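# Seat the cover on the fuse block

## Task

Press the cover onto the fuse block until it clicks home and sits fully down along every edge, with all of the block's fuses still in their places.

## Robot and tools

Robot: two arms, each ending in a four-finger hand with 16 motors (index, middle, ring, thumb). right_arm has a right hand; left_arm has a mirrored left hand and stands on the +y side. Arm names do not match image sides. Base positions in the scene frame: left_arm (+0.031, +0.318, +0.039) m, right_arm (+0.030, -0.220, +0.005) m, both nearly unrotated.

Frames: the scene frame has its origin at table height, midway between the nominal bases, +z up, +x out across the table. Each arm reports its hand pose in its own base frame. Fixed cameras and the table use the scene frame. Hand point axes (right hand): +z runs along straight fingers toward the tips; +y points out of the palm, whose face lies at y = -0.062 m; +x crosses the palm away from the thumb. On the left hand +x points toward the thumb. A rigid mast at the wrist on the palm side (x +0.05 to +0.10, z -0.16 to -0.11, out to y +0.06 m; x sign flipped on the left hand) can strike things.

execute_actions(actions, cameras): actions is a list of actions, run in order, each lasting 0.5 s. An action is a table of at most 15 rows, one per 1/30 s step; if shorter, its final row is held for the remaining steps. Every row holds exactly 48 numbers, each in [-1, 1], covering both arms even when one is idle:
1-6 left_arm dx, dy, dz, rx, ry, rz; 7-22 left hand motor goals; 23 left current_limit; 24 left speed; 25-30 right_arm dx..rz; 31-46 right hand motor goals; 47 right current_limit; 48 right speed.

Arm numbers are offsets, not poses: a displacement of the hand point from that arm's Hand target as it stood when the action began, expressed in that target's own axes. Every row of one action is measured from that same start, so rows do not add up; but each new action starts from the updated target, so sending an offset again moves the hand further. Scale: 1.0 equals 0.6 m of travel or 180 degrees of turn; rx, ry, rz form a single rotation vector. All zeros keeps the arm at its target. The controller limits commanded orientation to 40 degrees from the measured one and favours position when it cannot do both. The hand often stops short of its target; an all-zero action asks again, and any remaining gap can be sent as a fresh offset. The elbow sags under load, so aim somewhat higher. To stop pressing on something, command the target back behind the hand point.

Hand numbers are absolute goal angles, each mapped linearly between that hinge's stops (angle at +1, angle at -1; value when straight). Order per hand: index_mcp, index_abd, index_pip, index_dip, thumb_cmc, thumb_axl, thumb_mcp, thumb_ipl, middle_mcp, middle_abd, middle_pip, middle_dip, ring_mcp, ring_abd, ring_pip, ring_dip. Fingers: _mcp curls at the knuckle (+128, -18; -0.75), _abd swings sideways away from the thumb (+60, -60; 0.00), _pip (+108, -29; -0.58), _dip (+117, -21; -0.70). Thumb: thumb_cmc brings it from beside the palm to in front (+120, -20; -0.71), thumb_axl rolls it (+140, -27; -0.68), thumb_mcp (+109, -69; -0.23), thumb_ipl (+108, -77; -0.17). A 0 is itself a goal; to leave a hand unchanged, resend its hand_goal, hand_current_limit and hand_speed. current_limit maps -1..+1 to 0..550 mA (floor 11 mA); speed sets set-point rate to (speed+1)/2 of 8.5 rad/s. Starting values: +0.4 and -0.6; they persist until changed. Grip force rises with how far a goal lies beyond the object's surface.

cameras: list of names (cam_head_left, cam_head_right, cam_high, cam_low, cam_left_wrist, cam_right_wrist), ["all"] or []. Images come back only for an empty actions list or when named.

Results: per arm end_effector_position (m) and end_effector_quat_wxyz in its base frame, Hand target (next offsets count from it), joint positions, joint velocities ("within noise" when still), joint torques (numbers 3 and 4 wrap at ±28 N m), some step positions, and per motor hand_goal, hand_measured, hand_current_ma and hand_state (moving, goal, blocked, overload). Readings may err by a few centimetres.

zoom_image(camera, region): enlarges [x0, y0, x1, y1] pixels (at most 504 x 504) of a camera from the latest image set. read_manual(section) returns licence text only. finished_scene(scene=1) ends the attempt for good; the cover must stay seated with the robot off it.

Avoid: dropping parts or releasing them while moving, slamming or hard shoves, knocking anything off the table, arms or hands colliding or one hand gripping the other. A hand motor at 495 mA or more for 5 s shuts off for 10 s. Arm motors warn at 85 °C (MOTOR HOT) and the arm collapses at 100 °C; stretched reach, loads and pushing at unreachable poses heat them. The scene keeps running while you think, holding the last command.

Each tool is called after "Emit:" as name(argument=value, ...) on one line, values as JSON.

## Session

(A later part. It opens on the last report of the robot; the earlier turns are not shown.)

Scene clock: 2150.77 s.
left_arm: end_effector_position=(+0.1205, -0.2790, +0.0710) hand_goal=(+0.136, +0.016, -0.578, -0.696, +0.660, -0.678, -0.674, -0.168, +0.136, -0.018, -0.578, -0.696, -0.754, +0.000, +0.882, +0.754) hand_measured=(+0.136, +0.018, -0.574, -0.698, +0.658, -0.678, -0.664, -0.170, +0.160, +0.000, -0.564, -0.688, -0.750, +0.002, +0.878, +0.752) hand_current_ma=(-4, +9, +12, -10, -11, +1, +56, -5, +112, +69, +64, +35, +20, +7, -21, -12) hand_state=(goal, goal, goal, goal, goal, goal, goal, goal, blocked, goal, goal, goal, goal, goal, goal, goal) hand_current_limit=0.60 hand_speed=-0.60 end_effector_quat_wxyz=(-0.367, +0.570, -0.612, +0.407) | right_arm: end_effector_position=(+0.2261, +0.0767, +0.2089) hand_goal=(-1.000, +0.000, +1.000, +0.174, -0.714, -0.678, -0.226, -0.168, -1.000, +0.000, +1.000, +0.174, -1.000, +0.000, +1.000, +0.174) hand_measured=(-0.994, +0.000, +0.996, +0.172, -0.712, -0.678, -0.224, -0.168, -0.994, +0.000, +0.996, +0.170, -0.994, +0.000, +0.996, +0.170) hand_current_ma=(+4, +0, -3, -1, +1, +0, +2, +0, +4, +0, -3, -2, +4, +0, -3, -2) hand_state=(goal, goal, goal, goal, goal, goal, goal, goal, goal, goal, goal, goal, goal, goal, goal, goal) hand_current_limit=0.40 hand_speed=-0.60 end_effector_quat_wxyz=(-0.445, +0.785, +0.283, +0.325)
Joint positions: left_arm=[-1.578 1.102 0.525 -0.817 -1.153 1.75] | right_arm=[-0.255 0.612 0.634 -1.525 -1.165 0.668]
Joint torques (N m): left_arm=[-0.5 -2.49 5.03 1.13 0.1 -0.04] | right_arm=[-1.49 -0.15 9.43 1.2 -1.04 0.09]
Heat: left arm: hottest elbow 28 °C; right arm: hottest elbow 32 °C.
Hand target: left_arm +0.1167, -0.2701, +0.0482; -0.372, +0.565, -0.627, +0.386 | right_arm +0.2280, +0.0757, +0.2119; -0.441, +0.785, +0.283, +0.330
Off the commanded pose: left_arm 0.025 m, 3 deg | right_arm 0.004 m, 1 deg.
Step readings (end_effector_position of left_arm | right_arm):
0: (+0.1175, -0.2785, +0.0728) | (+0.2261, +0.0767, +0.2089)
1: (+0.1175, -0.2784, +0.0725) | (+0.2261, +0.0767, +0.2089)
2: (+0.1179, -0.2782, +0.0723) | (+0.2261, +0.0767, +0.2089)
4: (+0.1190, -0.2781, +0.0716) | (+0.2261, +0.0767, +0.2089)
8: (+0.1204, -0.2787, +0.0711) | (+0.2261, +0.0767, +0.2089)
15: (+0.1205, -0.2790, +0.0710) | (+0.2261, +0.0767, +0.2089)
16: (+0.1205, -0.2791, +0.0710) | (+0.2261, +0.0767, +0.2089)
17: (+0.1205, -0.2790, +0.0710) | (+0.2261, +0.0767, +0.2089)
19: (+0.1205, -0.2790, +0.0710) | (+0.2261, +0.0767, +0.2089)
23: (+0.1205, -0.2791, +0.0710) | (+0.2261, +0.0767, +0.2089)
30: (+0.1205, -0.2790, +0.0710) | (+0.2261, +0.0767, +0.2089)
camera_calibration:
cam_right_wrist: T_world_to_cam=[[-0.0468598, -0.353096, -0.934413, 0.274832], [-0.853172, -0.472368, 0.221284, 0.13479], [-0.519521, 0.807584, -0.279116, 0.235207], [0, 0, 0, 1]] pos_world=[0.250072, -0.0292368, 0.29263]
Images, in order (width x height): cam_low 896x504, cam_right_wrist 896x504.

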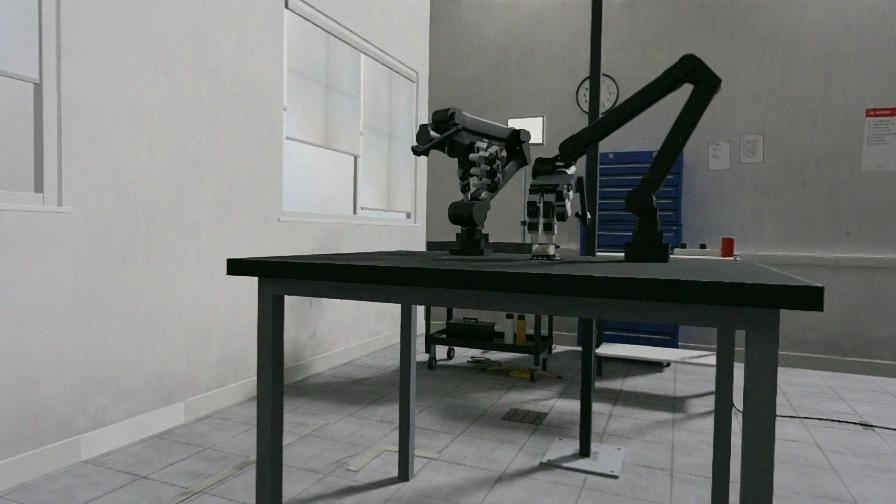

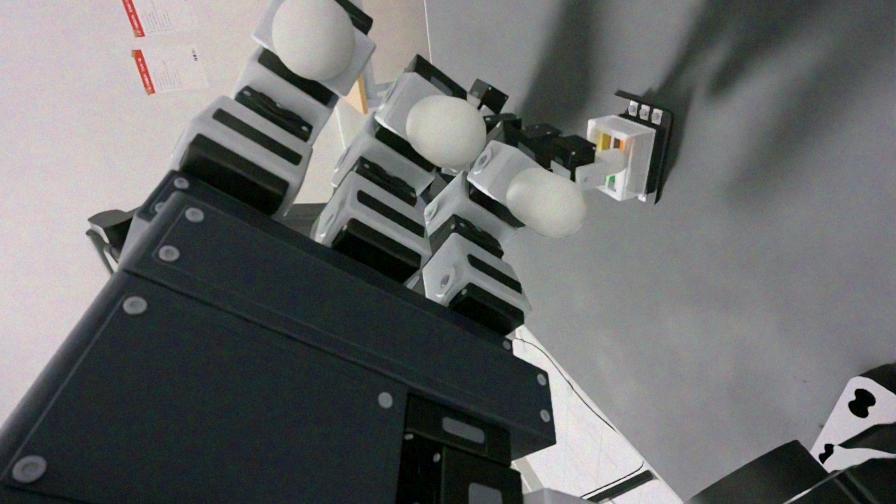

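Emit:
execute_actions(actions=[[[0.0027,-0.121,-0.0562,0,0,0,0.137,0.017,-0.577,-0.696,0.66,-0.678,-0.674,-0.168,0.137,-0.017,-0.577,-0.696,-0.754,0,0.883,0.754,0.6,-0.6,0,0,0,0,0,0,-1,0,1,0.174,-0.714,-0.678,-0.226,-0.168,-1,0,1,0.174,-1,0,1,0.174,0.4,-0.6]],[[0.012,-0.03,-0.0622,-0.1797,-0.0183,-0.0382,-0.315,0.017,-0.577,-0.696,0.66,-0.678,-0.674,-0.168,-0.315,-0.017,-0.577,-0.696,-0.754,0,0.883,0.754,0.4,-0.6,0,0,0,0,0,0,-1,0,1,0.174,-0.714,-0.678,-0.226,-0.168,-1,0,1,0.174,-1,0,1,0.174,0.4,-0.6]],[[0.0075,0.0418,-0.0373,-0.1797,-0.0183,-0.0382,-0.753,0.017,-0.577,-0.696,0.66,-0.678,-0.674,-0.168,-0.753,-0.017,-0.577,-0.696,-0.754,0,0.883,0.754,0.4,-0.6,0,0,0,0,0,0,-1,0,1,0.174,-0.714,-0.678,-0.226,-0.168,-1,0,1,0.174,-1,0,1,0.174,0.4,-0.6]],[[0,0,0,0,0,0,-0.753,0.017,-0.577,-0.696,0.66,-0.678,-0.674,-0.168,-0.753,-0.017,-0.577,-0.696,-0.754,0,0.883,0.754,0.4,-0.6,0,0,0,0,0,0,-1,0,1,0.174,-0.714,-0.678,-0.226,-0.168,-1,0,1,0.174,-1,0,1,0.174,0.4,-0.6]]], cameras=["cam_right_wrist","cam_low","cam_high","cam_left_wrist"])

Emit:
zoom_image(camera="cam_low", region=[505, 200, 585, 270])

Emit:
zoom_image(camera="cam_high", region=[445, 80, 515, 160])

Scene clock: 2232.33 s.
left_arm: end_effector_position=(+0.0519, -0.2767, +0.1538) hand_goal=(-0.754, +0.016, -0.578, -0.696, +0.660, -0.678, -0.674, -0.168, -0.754, -0.018, -0.578, -0.696, -0.754, +0.000, +0.882, +0.754) hand_measured=(-0.750, +0.016, -0.578, -0.698, +0.658, -0.678, -0.666, -0.168, -0.750, -0.020, -0.578, -0.694, -0.752, +0.002, +0.878, +0.752) hand_current_ma=(+17, +0, +3, -9, -10, +1, +46, -2, +17, -5, +4, +9, +6, +7, -21, -12) hand_state=(goal, goal, goal, goal, goal, goal, goal, goal, goal, goal, goal, goal, goal, goal, goal, goal) hand_current_limit=0.40 hand_speed=-0.60 end_effector_quat_wxyz=(-0.004, +0.767, -0.642, -0.006) | right_arm: end_effector_position=(+0.2261, +0.0767, +0.2089) hand_goal=(-1.000, +0.000, +1.000, +0.174, -0.714, -0.678, -0.226, -0.168, -1.000, +0.000, +1.000, +0.174, -1.000, +0.000, +1.000, +0.174) hand_measured=(-0.994, +0.000, +0.996, +0.172, -0.712, -0.678, -0.224, -0.168, -0.994, +0.000, +0.996, +0.170, -0.994, +0.000, +0.996, +0.170) hand_current_ma=(+4, +0, -3, -1, +1, +0, +2, +0, +4, +0, -3, -2, +4, +0, -3, -2) hand_state=(goal, goal, goal, goal, goal, goal, goal, goal, goal, goal, goal, goal, goal, goal, goal, goal) hand_current_limit=0.40 hand_speed=-0.60 end_effector_quat_wxyz=(-0.445, +0.785, +0.283, +0.325)
Joint positions: left_arm=[-1.069 1.091 0.836 -1.331 -0.004 1.896] | right_arm=[-0.255 0.612 0.634 -1.525 -1.165 0.668]
Joint torques (N m): left_arm=[-0.21 -4.78 10.78 -0.4 0.33 0.1] | right_arm=[-1.49 -0.15 9.43 1.2 -1.04 0.08]
Heat: left arm: hottest elbow 27 °C; right arm: hottest elbow 32 °C.
Hand target: left_arm +0.0570, -0.2856, +0.1657; +0.000, +0.763, -0.647, +0.000 | right_arm +0.2280, +0.0757, +0.2119; -0.441, +0.785, +0.283, +0.330
Off the commanded pose: left_arm 0.016 m, 1 deg | right_arm 0.004 m, 1 deg.
Step readings (end_effector_position of left_arm | right_arm):
0: (+0.1205, -0.2790, +0.0710) | (+0.2261, +0.0767, +0.2089)
1: (+0.1205, -0.2790, +0.0710) | (+0.2261, +0.0767, +0.2089)
2: (+0.1204, -0.2781, +0.0719) | (+0.2261, +0.0767, +0.2089)
4: (+0.1178, -0.2731, +0.0747) | (+0.2261, +0.0767, +0.2089)
8: (+0.1183, -0.2637, +0.0926) | (+0.2261, +0.0767, +0.2089)
15: (+0.1185, -0.2644, +0.1120) | (+0.2261, +0.0767, +0.2089)
16: (+0.1167, -0.2636, +0.1112) | (+0.2261, +0.0767, +0.2089)
17: (+0.1065, -0.2629, +0.1063) | (+0.2261, +0.0767, +0.2089)
19: (+0.0877, -0.2629, +0.1057) | (+0.2261, +0.0767, +0.2089)
23: (+0.0869, -0.2727, +0.1374) | (+0.2261, +0.0767, +0.2089)
30: (+0.0891, -0.2745, +0.1516) | (+0.2261, +0.0767, +0.2089)
31: (+0.0861, -0.2738, +0.1499) | (+0.2261, +0.0767, +0.2089)
32: (+0.0738, -0.2754, +0.1492) | (+0.2261, +0.0767, +0.2089)
34: (+0.0528, -0.2790, +0.1528) | (+0.2261, +0.0767, +0.2089)
38: (+0.0545, -0.2822, +0.1588) | (+0.2261, +0.0767, +0.2089)
45: (+0.0541, -0.2787, +0.1534) | (+0.2261, +0.0767, +0.2089)
46: (+0.0535, -0.2784, +0.1534) | (+0.2261, +0.0767, +0.2089)
47: (+0.0530, -0.2780, +0.1535) | (+0.2261, +0.0767, +0.2089)
49: (+0.0525, -0.2776, +0.1537) | (+0.2261, +0.0767, +0.2089)
53: (+0.0521, -0.2771, +0.1537) | (+0.2261, +0.0767, +0.2089)
60: (+0.0519, -0.2768, +0.1538) | (+0.2261, +0.0767, +0.2089)
camera_calibration:
cam_left_wrist: T_world_to_cam=[[0.523161, 0.852204, 0.00713555, 0.176386], [0.560818, -0.350562, 0.75006, -0.293511], [0.641706, -0.3884, -0.661331, 0.0845862], [0, 0, 0, 1]] pos_world=[0.0180488, -0.220357, 0.274832]
cam_right_wrist: T_world_to_cam=[[-0.0468598, -0.353096, -0.934413, 0.274832], [-0.853172, -0.472368, 0.221284, 0.13479], [-0.519521, 0.807584, -0.279116, 0.235207], [0, 0, 0, 1]] pos_world=[0.250072, -0.0292368, 0.29263]
Images, in order (width x height): cam_high 896x504, cam_low 896x504, cam_left_wrist 896x504, cam_right_wrist 896x504.

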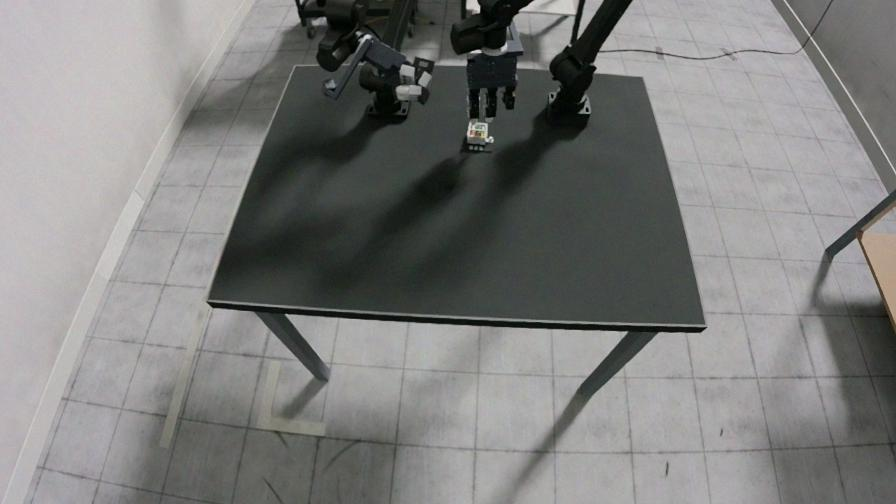

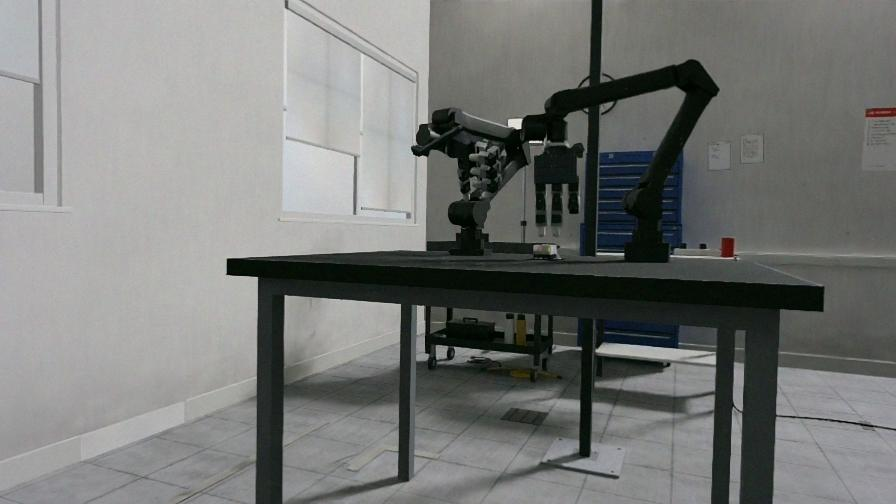

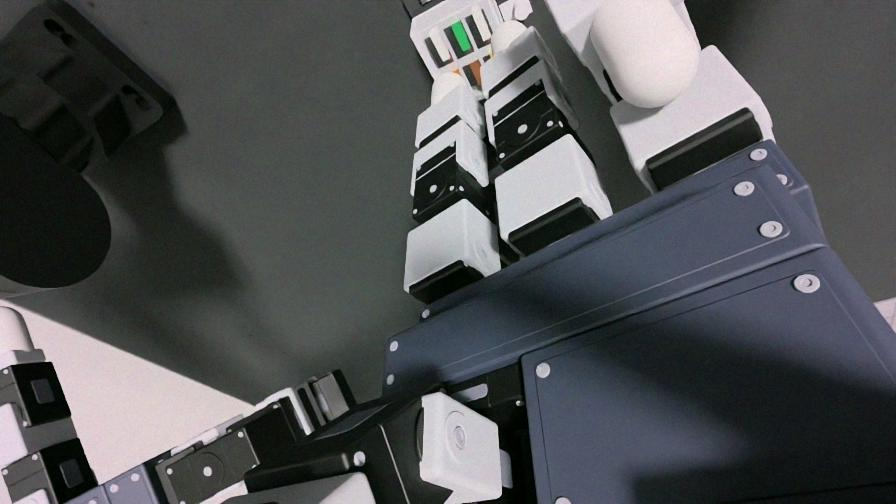

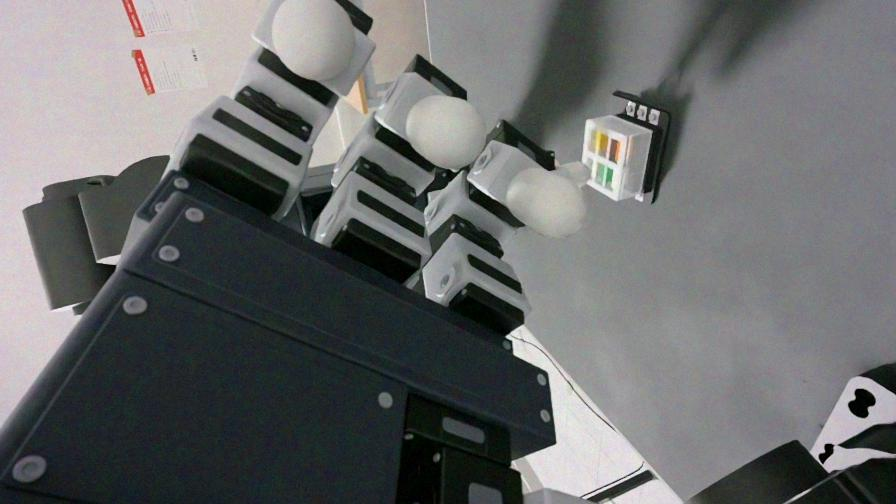

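Scaled by 6.300 from the camera's 896x504 image, which has a finer 1280x720 frame.

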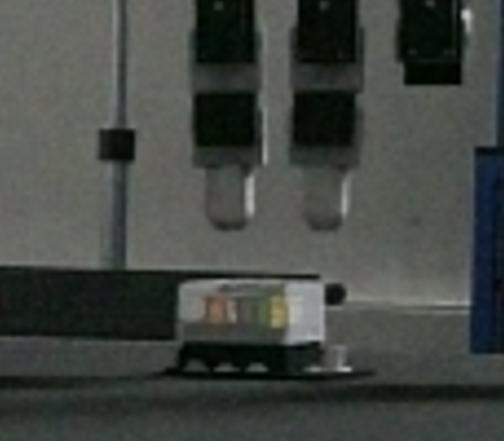

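Scaled by 6.300 from the camera's 896x504 image, which has a finer 1280x720 frame.

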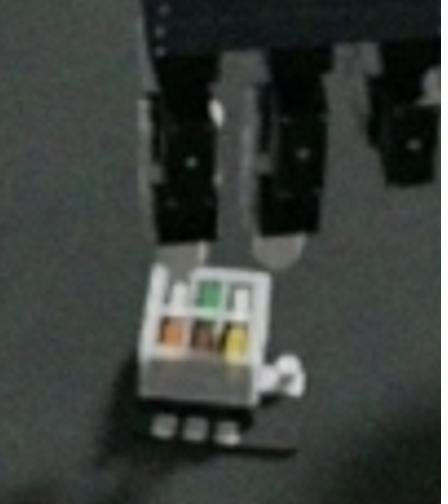

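Emit:
execute_actions(actions=[[[0.0058,-0.0108,0.0512,0,0,0,-0.753,0.017,-0.577,-0.696,0.66,-0.678,-0.674,-0.168,-0.753,-0.017,-0.577,-0.696,-0.754,0,0.883,0.754,0.6,-0.6,0,0,0,0,0,0,-1,0,1,0.174,-0.714,-0.678,-0.226,-0.168,-1,0,1,0.174,-1,0,1,0.174,0.4,-0.6]],[[0,0,0,0,0,0,-0.753,0.017,-0.577,-0.696,0.66,-0.678,-0.674,-0.168,-0.753,-0.017,-0.577,-0.696,-0.754,0,0.883,0.754,0.6,-0.6,0,0,0,0,0,0,-1,0,1,0.174,-0.714,-0.678,-0.226,-0.168,-1,0,1,0.174,-1,0,1,0.174,0.4,-0.6]]], cameras=["cam_low","cam_high","cam_left_wrist"])

Emit:
zoom_image(camera="cam_low", region=[505, 200, 585, 270])

Emit:
zoom_image(camera="cam_high", region=[445, 80, 515, 160])

Emit:
zoom_image(camera="cam_left_wrist", region=[380, 0, 580, 120])

Scene clock: 2266.70 s.
left_arm: end_effector_position=(+0.0613, -0.2859, +0.1377) hand_goal=(-0.754, +0.016, -0.578, -0.696, +0.660, -0.678, -0.674, -0.168, -0.754, -0.018, -0.578, -0.696, -0.754, +0.000, +0.882, +0.754) hand_measured=(-0.750, +0.016, -0.578, -0.698, +0.658, -0.678, -0.666, -0.168, -0.750, -0.020, -0.578, -0.694, -0.752, +0.002, +0.878, +0.752) hand_current_ma=(+16, +0, +3, -9, -10, +1, +46, -2, +16, -5, +4, +9, +5, +7, -21, -12) hand_state=(goal, goal, goal, goal, goal, goal, goal, goal, goal, goal, goal, goal, goal, goal, goal, goal) hand_current_limit=0.60 hand_speed=-0.60 end_effector_quat_wxyz=(-0.002, +0.766, -0.643, +0.000) | right_arm: end_effector_position=(+0.2261, +0.0767, +0.2089) hand_goal=(-1.000, +0.000, +1.000, +0.174, -0.714, -0.678, -0.226, -0.168, -1.000, +0.000, +1.000, +0.174, -1.000, +0.000, +1.000, +0.174) hand_measured=(-0.994, +0.000, +0.996, +0.172, -0.712, -0.678, -0.224, -0.168, -0.994, +0.000, +0.996, +0.170, -0.994, +0.000, +0.996, +0.170) hand_current_ma=(+4, +0, -3, -1, +1, +0, +2, +0, +4, +0, -3, -2, +4, +0, -3, -2) hand_state=(goal, goal, goal, goal, goal, goal, goal, goal, goal, goal, goal, goal, goal, goal, goal, goal) hand_current_limit=0.40 hand_speed=-0.60 end_effector_quat_wxyz=(-0.445, +0.785, +0.283, +0.325)
Joint positions: left_arm=[-1.055 1.133 0.822 -1.261 -0.003 1.913] | right_arm=[-0.255 0.612 0.634 -1.525 -1.165 0.668]
Joint torques (N m): left_arm=[0.09 -5.07 7.77 0.59 0.33 0.1] | right_arm=[-1.49 -0.21 9.42 1.2 -1.04 0.09]
Heat: left arm: hottest elbow 29 °C; right arm: hottest elbow 32 °C.
Hand target: left_arm +0.0639, -0.2879, +0.1349; +0.000, +0.763, -0.646, +0.000 | right_arm +0.2280, +0.0757, +0.2119; -0.441, +0.785, +0.283, +0.330
Off the commanded pose: left_arm 0.004 m, 1 deg | right_arm 0.004 m, 1 deg.
Step readings (end_effector_position of left_arm | right_arm):
0: (+0.0519, -0.2767, +0.1538) | (+0.2261, +0.0767, +0.2089)
1: (+0.0519, -0.2767, +0.1537) | (+0.2261, +0.0767, +0.2089)
2: (+0.0521, -0.2768, +0.1534) | (+0.2261, +0.0767, +0.2089)
4: (+0.0544, -0.2799, +0.1515) | (+0.2261, +0.0767, +0.2089)
8: (+0.0607, -0.2862, +0.1438) | (+0.2261, +0.0767, +0.2089)
15: (+0.0611, -0.2855, +0.1377) | (+0.2261, +0.0767, +0.2089)
16: (+0.0612, -0.2857, +0.1377) | (+0.2261, +0.0767, +0.2089)
17: (+0.0613, -0.2858, +0.1377) | (+0.2261, +0.0767, +0.2089)
19: (+0.0613, -0.2859, +0.1377) | (+0.2261, +0.0767, +0.2089)
23: (+0.0613, -0.2859, +0.1377) | (+0.2261, +0.0767, +0.2089)
30: (+0.0613, -0.2859, +0.1377) | (+0.2261, +0.0767, +0.2089)
camera_calibration:
cam_left_wrist: T_world_to_cam=[[0.52607, 0.850441, -0.000194284, 0.179732], [0.554831, -0.343037, 0.75795, -0.288565], [0.644525, -0.398842, -0.652313, 0.059901], [0, 0, 0, 1]] pos_world=[0.0269459, -0.227949, 0.257827]
Images, in order (width x height): cam_high 896x504, cam_low 896x504, cam_left_wrist 896x504.

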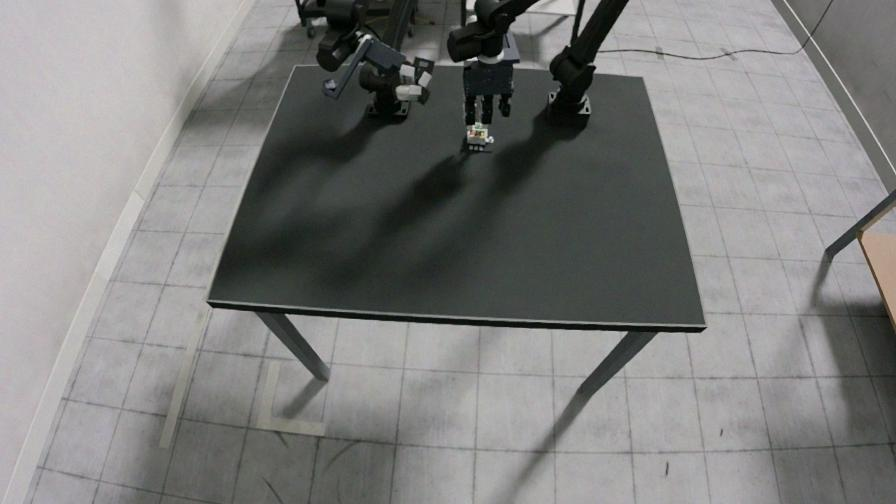

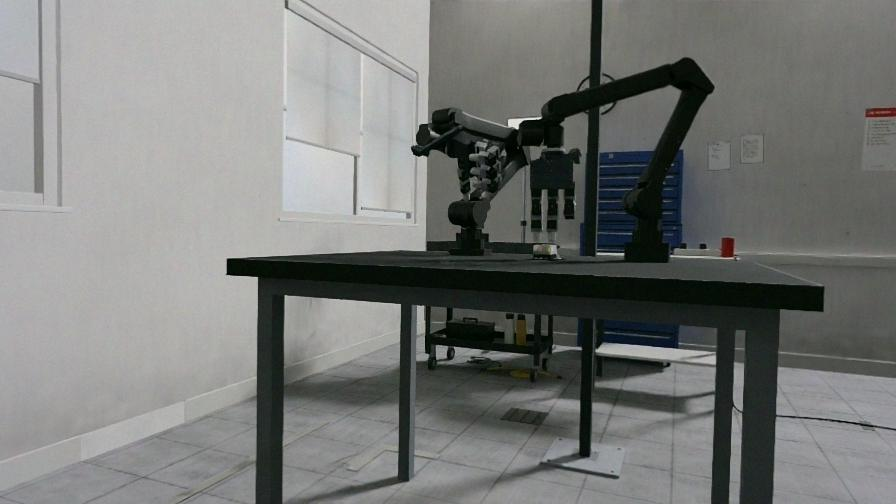

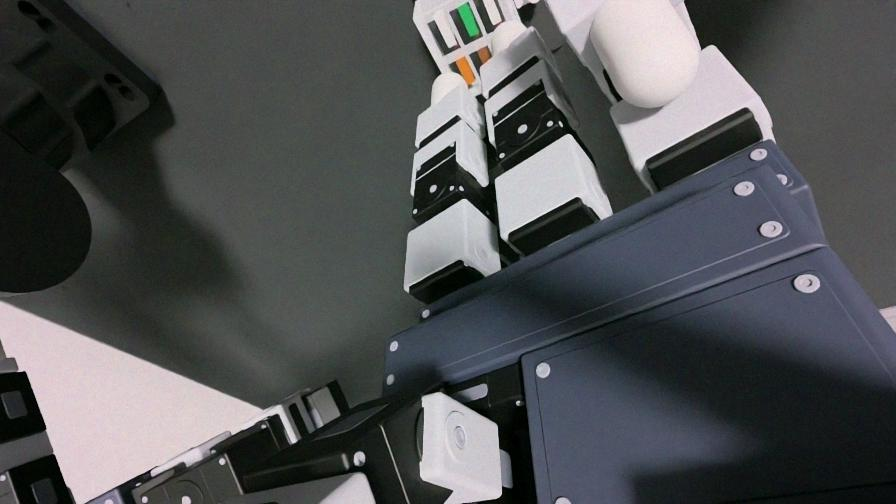

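Scaled by 6.300 from the camera's 896x504 image, which has a finer 1280x720 frame.

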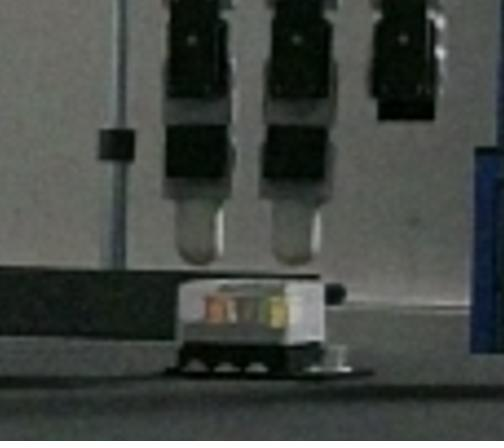

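Scaled by 6.300 from the camera's 896x504 image, which has a finer 1280x720 frame.

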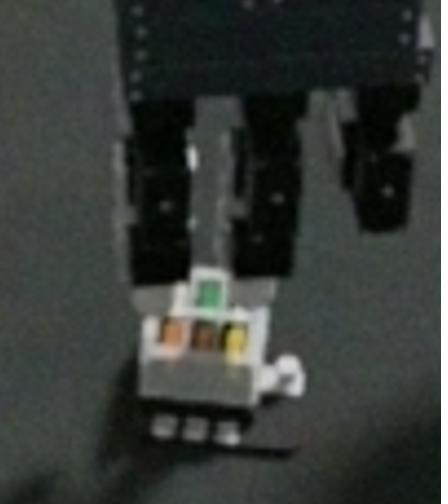

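Scaled by 2.520 from the camera's 896x504 image, which has a finer 1280x720 frame.

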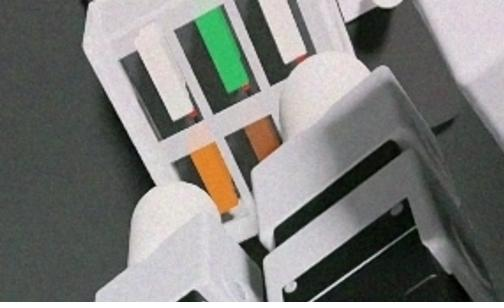

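Emit:
execute_actions(actions=[[[0,0,0.0333,0,0,0,-0.753,0.017,-0.577,-0.696,0.66,-0.678,-0.674,-0.168,-0.753,-0.017,-0.577,-0.696,-0.754,0,0.883,0.754,0.6,-0.6,0,0,0,0,0,0,-1,0,1,0.174,-0.714,-0.678,-0.226,-0.168,-1,0,1,0.174,-1,0,1,0.174,0.4,-0.6]],[[0,0,0,0,0,0,-0.753,0.017,-0.577,-0.696,0.66,-0.678,-0.674,-0.168,-0.753,-0.017,-0.577,-0.696,-0.754,0,0.883,0.754,0.6,-0.6,0,0,0,0,0,0,-1,0,1,0.174,-0.714,-0.678,-0.226,-0.168,-1,0,1,0.174,-1,0,1,0.174,0.4,-0.6]]], cameras=["cam_low","cam_high","cam_left_wrist","cam_right_wrist"])

Emit:
zoom_image(camera="cam_low", region=[505, 200, 585, 270])

Emit:
zoom_image(camera="cam_right_wrist", region=[560, 60, 680, 220])

Emit:
zoom_image(camera="cam_left_wrist", region=[380, 0, 580, 120])

Scene clock: 2291.17 s.
left_arm: end_effector_position=(+0.0632, -0.2887, +0.1293) hand_goal=(-0.754, +0.016, -0.578, -0.696, +0.660, -0.678, -0.674, -0.168, -0.754, -0.018, -0.578, -0.696, -0.754, +0.000, +0.882, +0.754) hand_measured=(-0.750, +0.018, -0.578, -0.698, +0.658, -0.678, -0.666, -0.168, -0.746, +0.010, -0.576, -0.694, -0.752, +0.002, +0.878, +0.752) hand_current_ma=(+14, +4, +2, -9, -9, +1, +45, -2, +31, +107, +12, +8, +5, +7, -21, -12) hand_state=(goal, goal, goal, goal, goal, goal, goal, goal, goal, blocked, goal, goal, goal, goal, goal, goal) hand_current_limit=0.60 hand_speed=-0.60 end_effector_quat_wxyz=(+0.002, +0.765, -0.644, +0.009) | right_arm: end_effector_position=(+0.2261, +0.0767, +0.2089) hand_goal=(-1.000, +0.000, +1.000, +0.174, -0.714, -0.678, -0.226, -0.168, -1.000, +0.000, +1.000, +0.174, -1.000, +0.000, +1.000, +0.174) hand_measured=(-0.994, +0.000, +0.996, +0.172, -0.712, -0.678, -0.224, -0.168, -0.994, +0.000, +0.996, +0.170, -0.994, +0.000, +0.996, +0.170) hand_current_ma=(+4, +0, -3, -1, +1, +0, +2, +0, +4, +0, -3, -2, +4, +0, -3, -2) hand_state=(goal, goal, goal, goal, goal, goal, goal, goal, goal, goal, goal, goal, goal, goal, goal, goal) hand_current_limit=0.40 hand_speed=-0.60 end_effector_quat_wxyz=(-0.445, +0.785, +0.283, +0.325)
Joint positions: left_arm=[-1.055 1.137 0.803 -1.218 -0.003 1.915] | right_arm=[-0.255 0.612 0.634 -1.525 -1.165 0.668]
Joint torques (N m): left_arm=[0.09 -4.07 6.24 1.31 0.32 0.09] | right_arm=[-1.49 -0.15 9.43 1.2 -1.04 0.08]
Heat: left arm: hottest elbow 30 °C; right arm: hottest elbow 32 °C.
Hand target: left_arm +0.0640, -0.2879, +0.1149; +0.000, +0.763, -0.646, +0.000 | right_arm +0.2280, +0.0757, +0.2119; -0.441, +0.785, +0.283, +0.330
Off the commanded pose: left_arm 0.014 m, 1 deg | right_arm 0.004 m, 1 deg.
Step readings (end_effector_position of left_arm | right_arm):
0: (+0.0613, -0.2859, +0.1377) | (+0.2261, +0.0767, +0.2089)
1: (+0.0614, -0.2860, +0.1376) | (+0.2261, +0.0767, +0.2089)
2: (+0.0617, -0.2866, +0.1367) | (+0.2261, +0.0767, +0.2089)
4: (+0.0622, -0.2874, +0.1326) | (+0.2261, +0.0767, +0.2089)
8: (+0.0628, -0.2881, +0.1294) | (+0.2261, +0.0767, +0.2089)
15: (+0.0632, -0.2887, +0.1293) | (+0.2261, +0.0767, +0.2089)
16: (+0.0632, -0.2887, +0.1293) | (+0.2261, +0.0767, +0.2089)
17: (+0.0632, -0.2887, +0.1293) | (+0.2261, +0.0767, +0.2089)
19: (+0.0632, -0.2887, +0.1293) | (+0.2261, +0.0767, +0.2089)
23: (+0.0632, -0.2887, +0.1293) | (+0.2261, +0.0767, +0.2089)
30: (+0.0632, -0.2887, +0.1293) | (+0.2261, +0.0767, +0.2089)
camera_calibration:
cam_left_wrist: T_world_to_cam=[[0.527083, 0.849764, -0.00917369, 0.18203], [0.547347, -0.331206, 0.768579, -0.281645], [0.650072, -0.410126, -0.639689, 0.0468727], [0, 0, 0, 1]] pos_world=[0.0277419, -0.228741, 0.24812]
cam_right_wrist: T_world_to_cam=[[-0.0468598, -0.353096, -0.934413, 0.274832], [-0.853172, -0.472368, 0.221284, 0.13479], [-0.519521, 0.807584, -0.279116, 0.235207], [0, 0, 0, 1]] pos_world=[0.250072, -0.0292368, 0.29263]
Images, in order (width x height): cam_high 896x504, cam_low 896x504, cam_left_wrist 896x504, cam_right_wrist 896x504.

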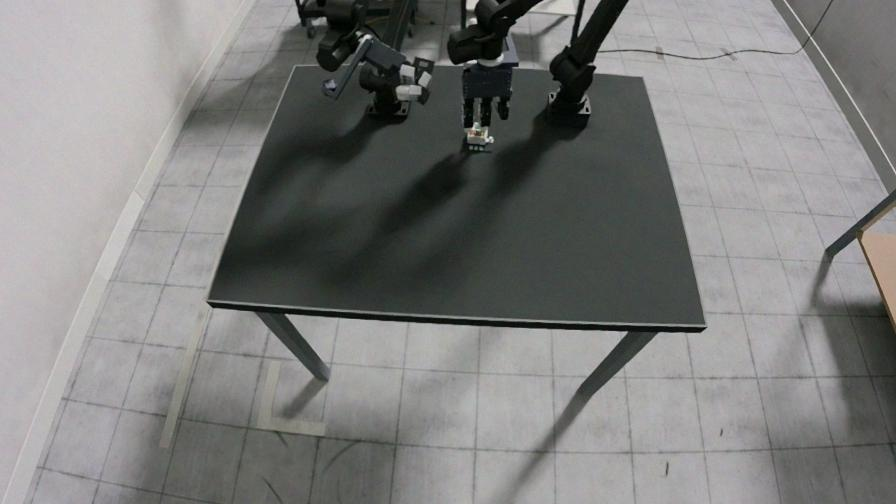

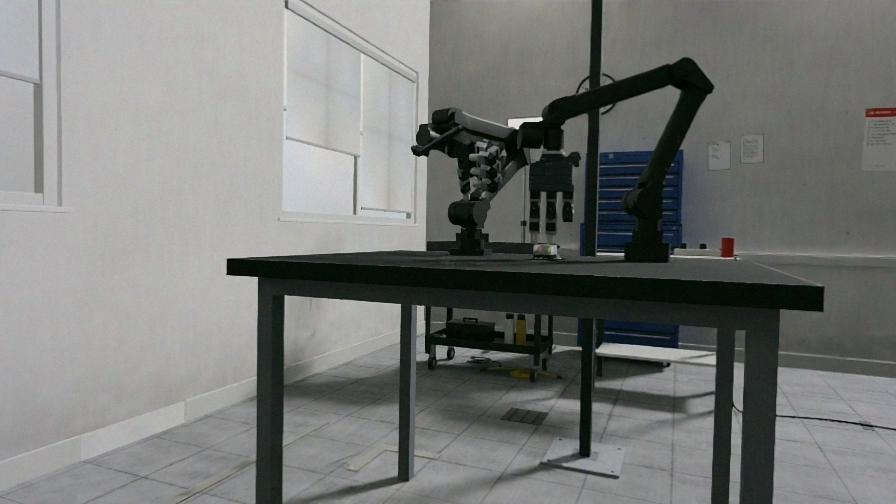

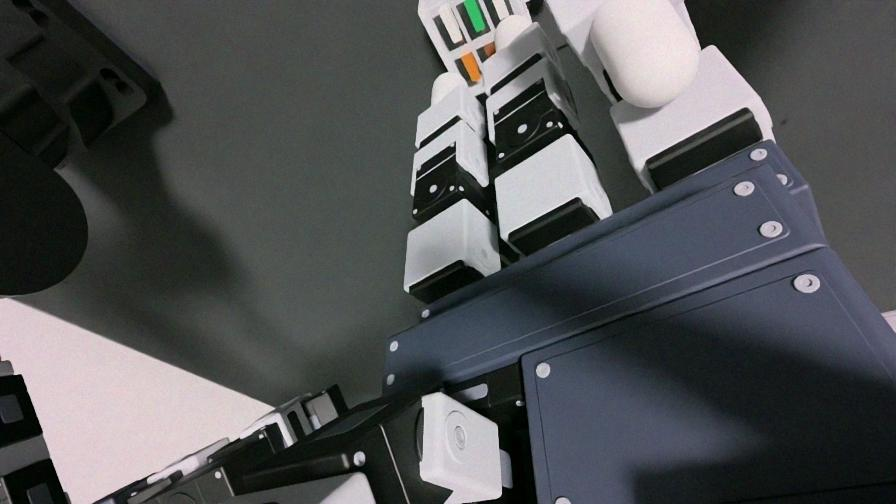

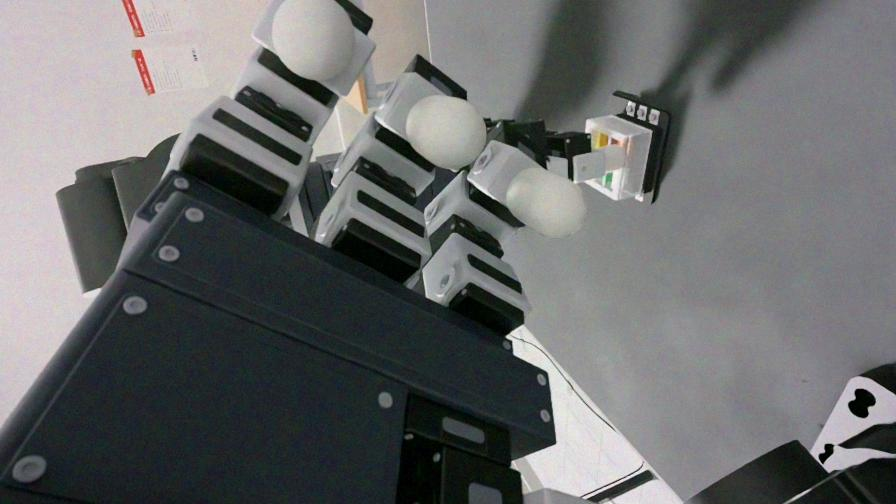

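Scaled by 6.300 from the camera's 896x504 image, which has a finer 1280x720 frame.

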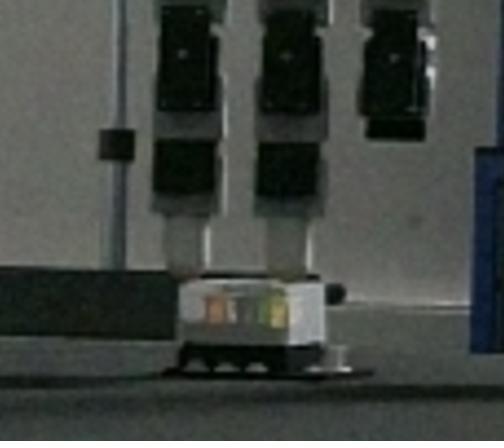

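Scaled by 3.150 from the camera's 896x504 image, which has a finer 1280x720 frame.

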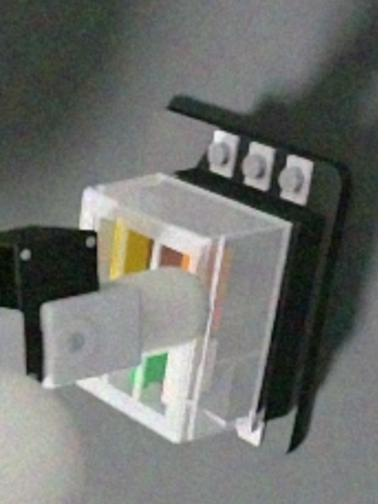

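Scaled by 2.520 from the camera's 896x504 image, which has a finer 1280x720 frame.

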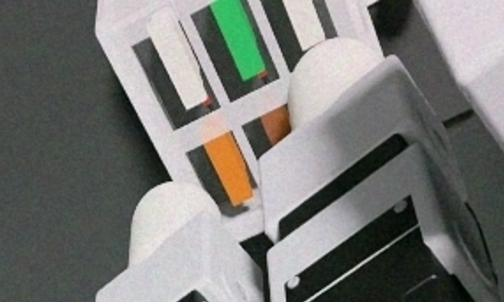

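Emit:
zoom_image(camera="cam_high", region=[455, 95, 505, 155])

Emit:
zoom_image(camera="cam_left_wrist", region=[400, 0, 560, 120])

Scaled by 8.400 from the camera's 896x504 image, which has a finer 1280x720 frame.

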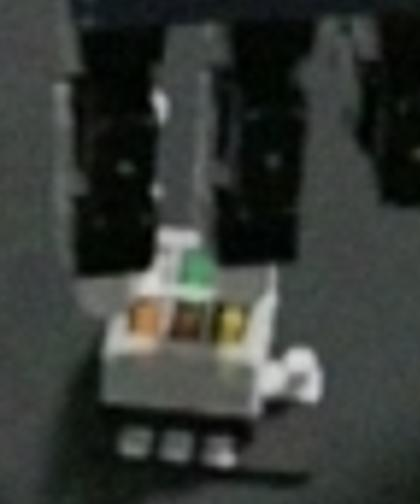

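Scaled by 3.150 from the camera's 896x504 image, which has a finer 1280x720 frame.

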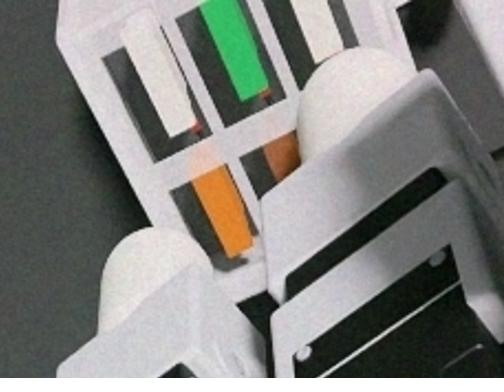

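Emit:
execute_actions(actions=[[[-0.0068,0.0098,-0.0417,0,0,0,-0.753,0.017,-0.577,-0.696,0.66,-0.678,-0.674,-0.168,-0.753,-0.017,-0.577,-0.696,-0.754,0,0.883,0.754,0.6,-0.6,0,0,0,0,0,0,-1,0,1,0.174,-0.714,-0.678,-0.226,-0.168,-1,0,1,0.174,-1,0,1,0.174,0.4,-0.6]],[[0,0,0.0333,0,0,0,-0.753,0.017,-0.577,-0.696,0.66,-0.678,-0.674,-0.168,-0.753,-0.017,-0.577,-0.696,-0.754,0,0.883,0.754,0.6,-0.6,0,0,0,0,0,0,-1,0,1,0.174,-0.714,-0.678,-0.226,-0.168,-1,0,1,0.174,-1,0,1,0.174,0.4,-0.6]]], cameras=["cam_low","cam_high","cam_left_wrist","cam_right_wrist"])

Emit:
zoom_image(camera="cam_low", region=[505, 200, 585, 270])

Emit:
zoom_image(camera="cam_high", region=[455, 95, 505, 155])

Emit:
zoom_image(camera="cam_left_wrist", region=[400, 0, 560, 120])

Scene clock: 2336.83 s.
left_arm: end_effector_position=(+0.0608, -0.2852, +0.1300) hand_goal=(-0.754, +0.016, -0.578, -0.696, +0.660, -0.678, -0.674, -0.168, -0.754, -0.018, -0.578, -0.696, -0.754, +0.000, +0.882, +0.754) hand_measured=(-0.750, +0.020, -0.578, -0.696, +0.658, -0.678, -0.666, -0.168, -0.750, +0.000, -0.576, -0.694, -0.752, +0.002, +0.878, +0.752) hand_current_ma=(+16, +11, +3, -3, -9, +1, +45, -2, +20, +66, +5, +4, +5, +7, -21, -12) hand_state=(goal, goal, goal, goal, goal, goal, goal, goal, goal, goal, goal, goal, goal, goal, goal, goal) hand_current_limit=0.60 hand_speed=-0.60 end_effector_quat_wxyz=(+0.000, +0.765, -0.644, +0.003) | right_arm: end_effector_position=(+0.2261, +0.0767, +0.2089) hand_goal=(-1.000, +0.000, +1.000, +0.174, -0.714, -0.678, -0.226, -0.168, -1.000, +0.000, +1.000, +0.174, -1.000, +0.000, +1.000, +0.174) hand_measured=(-0.994, +0.000, +0.996, +0.172, -0.712, -0.678, -0.224, -0.168, -0.994, +0.000, +0.996, +0.170, -0.994, +0.000, +0.996, +0.170) hand_current_ma=(+4, +0, -3, -1, +1, +0, +2, +0, +4, +0, -3, -2, +4, +0, -3, -2) hand_state=(goal, goal, goal, goal, goal, goal, goal, goal, goal, goal, goal, goal, goal, goal, goal, goal) hand_current_limit=0.40 hand_speed=-0.60 end_effector_quat_wxyz=(-0.445, +0.785, +0.283, +0.325)
Joint positions: left_arm=[-1.055 1.133 0.801 -1.232 -0.002 1.915] | right_arm=[-0.255 0.612 0.634 -1.525 -1.165 0.668]
Joint torques (N m): left_arm=[-1.14 -5.25 6.16 1.06 0.29 -0.04] | right_arm=[-1.49 -0.21 9.43 1.21 -1.04 0.09]
Heat: left arm: hottest elbow 28 °C; right arm: hottest elbow 32 °C.
Hand target: left_arm +0.0575, -0.2849, +0.1199; +0.000, +0.763, -0.647, +0.000 | right_arm +0.2280, +0.0757, +0.2119; -0.441, +0.785, +0.283, +0.330
Off the commanded pose: left_arm 0.011 m, 1 deg | right_arm 0.004 m, 1 deg.
Step readings (end_effector_position of left_arm | right_arm):
0: (+0.0632, -0.2887, +0.1293) | (+0.2261, +0.0767, +0.2089)
1: (+0.0632, -0.2887, +0.1293) | (+0.2261, +0.0767, +0.2089)
2: (+0.0632, -0.2887, +0.1293) | (+0.2261, +0.0767, +0.2089)
4: (+0.0624, -0.2875, +0.1299) | (+0.2261, +0.0767, +0.2089)
8: (+0.0605, -0.2844, +0.1304) | (+0.2261, +0.0767, +0.2089)
15: (+0.0592, -0.2823, +0.1308) | (+0.2261, +0.0767, +0.2089)
16: (+0.0592, -0.2822, +0.1308) | (+0.2261, +0.0767, +0.2089)
17: (+0.0592, -0.2823, +0.1308) | (+0.2261, +0.0767, +0.2089)
19: (+0.0598, -0.2834, +0.1306) | (+0.2261, +0.0767, +0.2089)
23: (+0.0602, -0.2841, +0.1302) | (+0.2261, +0.0767, +0.2089)
30: (+0.0607, -0.2849, +0.1300) | (+0.2261, +0.0767, +0.2089)
camera_calibration:
cam_left_wrist: T_world_to_cam=[[0.527356, 0.849631, -0.00463193, 0.17954], [0.552332, -0.338673, 0.761728, -0.281265], [0.64562, -0.404261, -0.64788, 0.0533213], [0, 0, 0, 1]] pos_world=[0.0262447, -0.226245, 0.249625]
cam_right_wrist: T_world_to_cam=[[-0.0468598, -0.353096, -0.934413, 0.274832], [-0.853172, -0.472368, 0.221284, 0.13479], [-0.519521, 0.807584, -0.279116, 0.235207], [0, 0, 0, 1]] pos_world=[0.250072, -0.0292368, 0.29263]
Images, in order (width x height): cam_high 896x504, cam_low 896x504, cam_left_wrist 896x504, cam_right_wrist 896x504.

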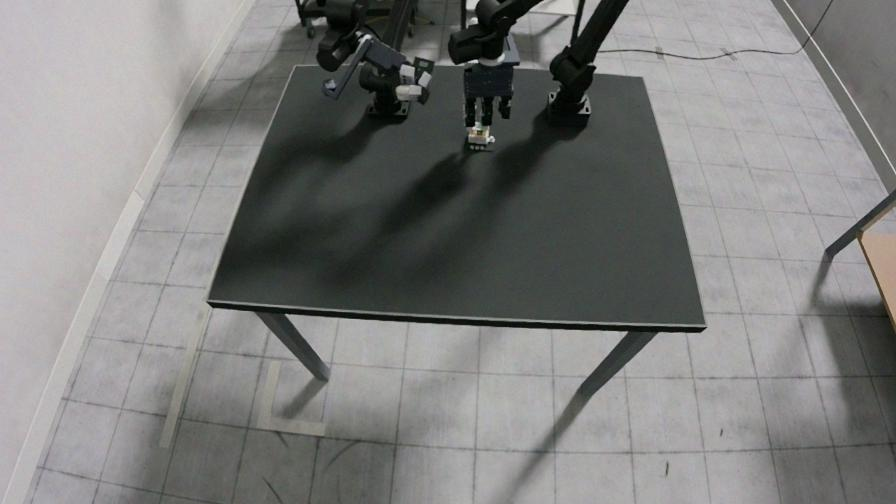

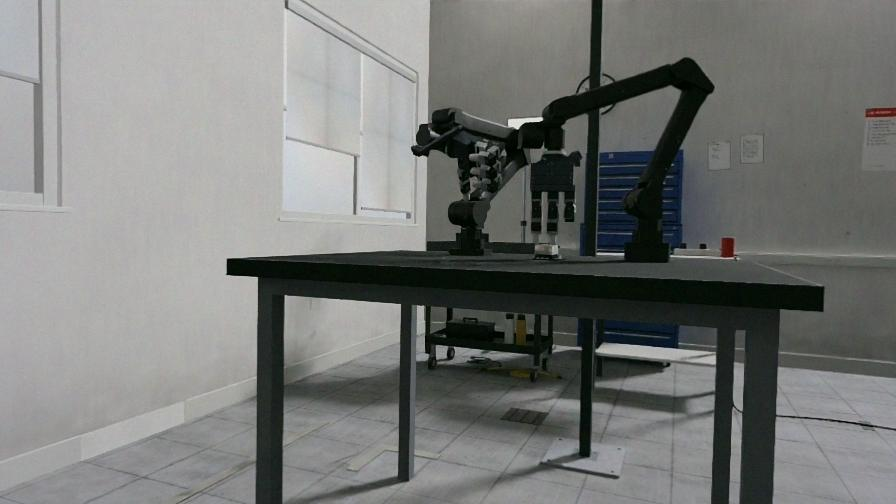

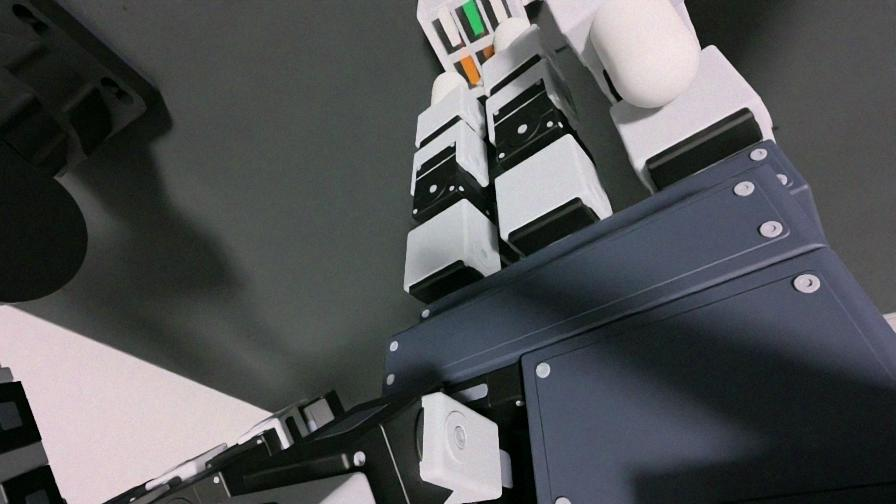

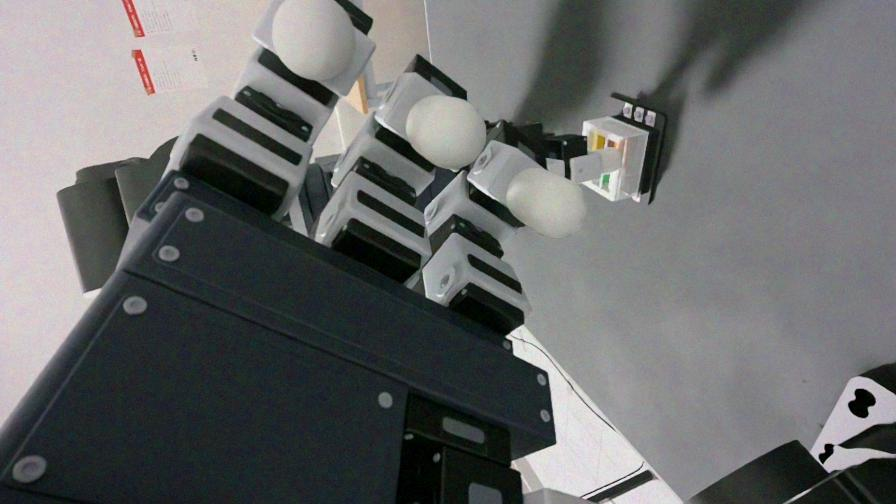

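Scaled by 6.300 from the camera's 896x504 image, which has a finer 1280x720 frame.

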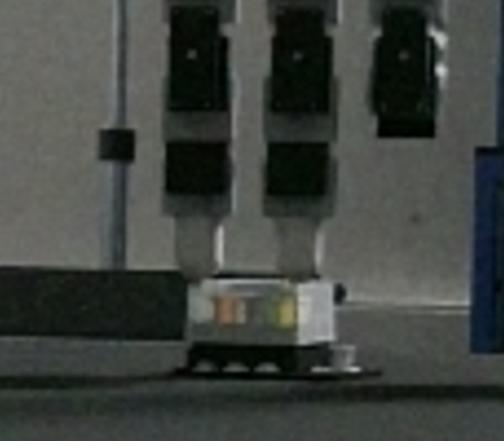

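Scaled by 8.400 from the camera's 896x504 image, which has a finer 1280x720 frame.

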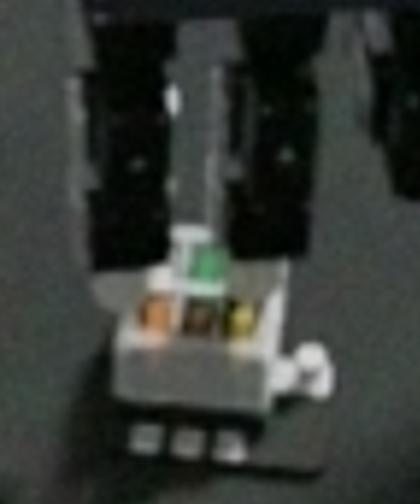

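Scaled by 3.150 from the camera's 896x504 image, which has a finer 1280x720 frame.

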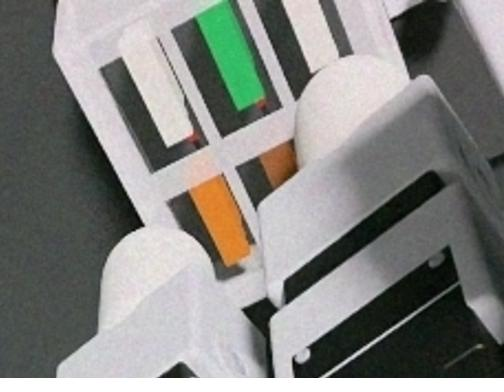

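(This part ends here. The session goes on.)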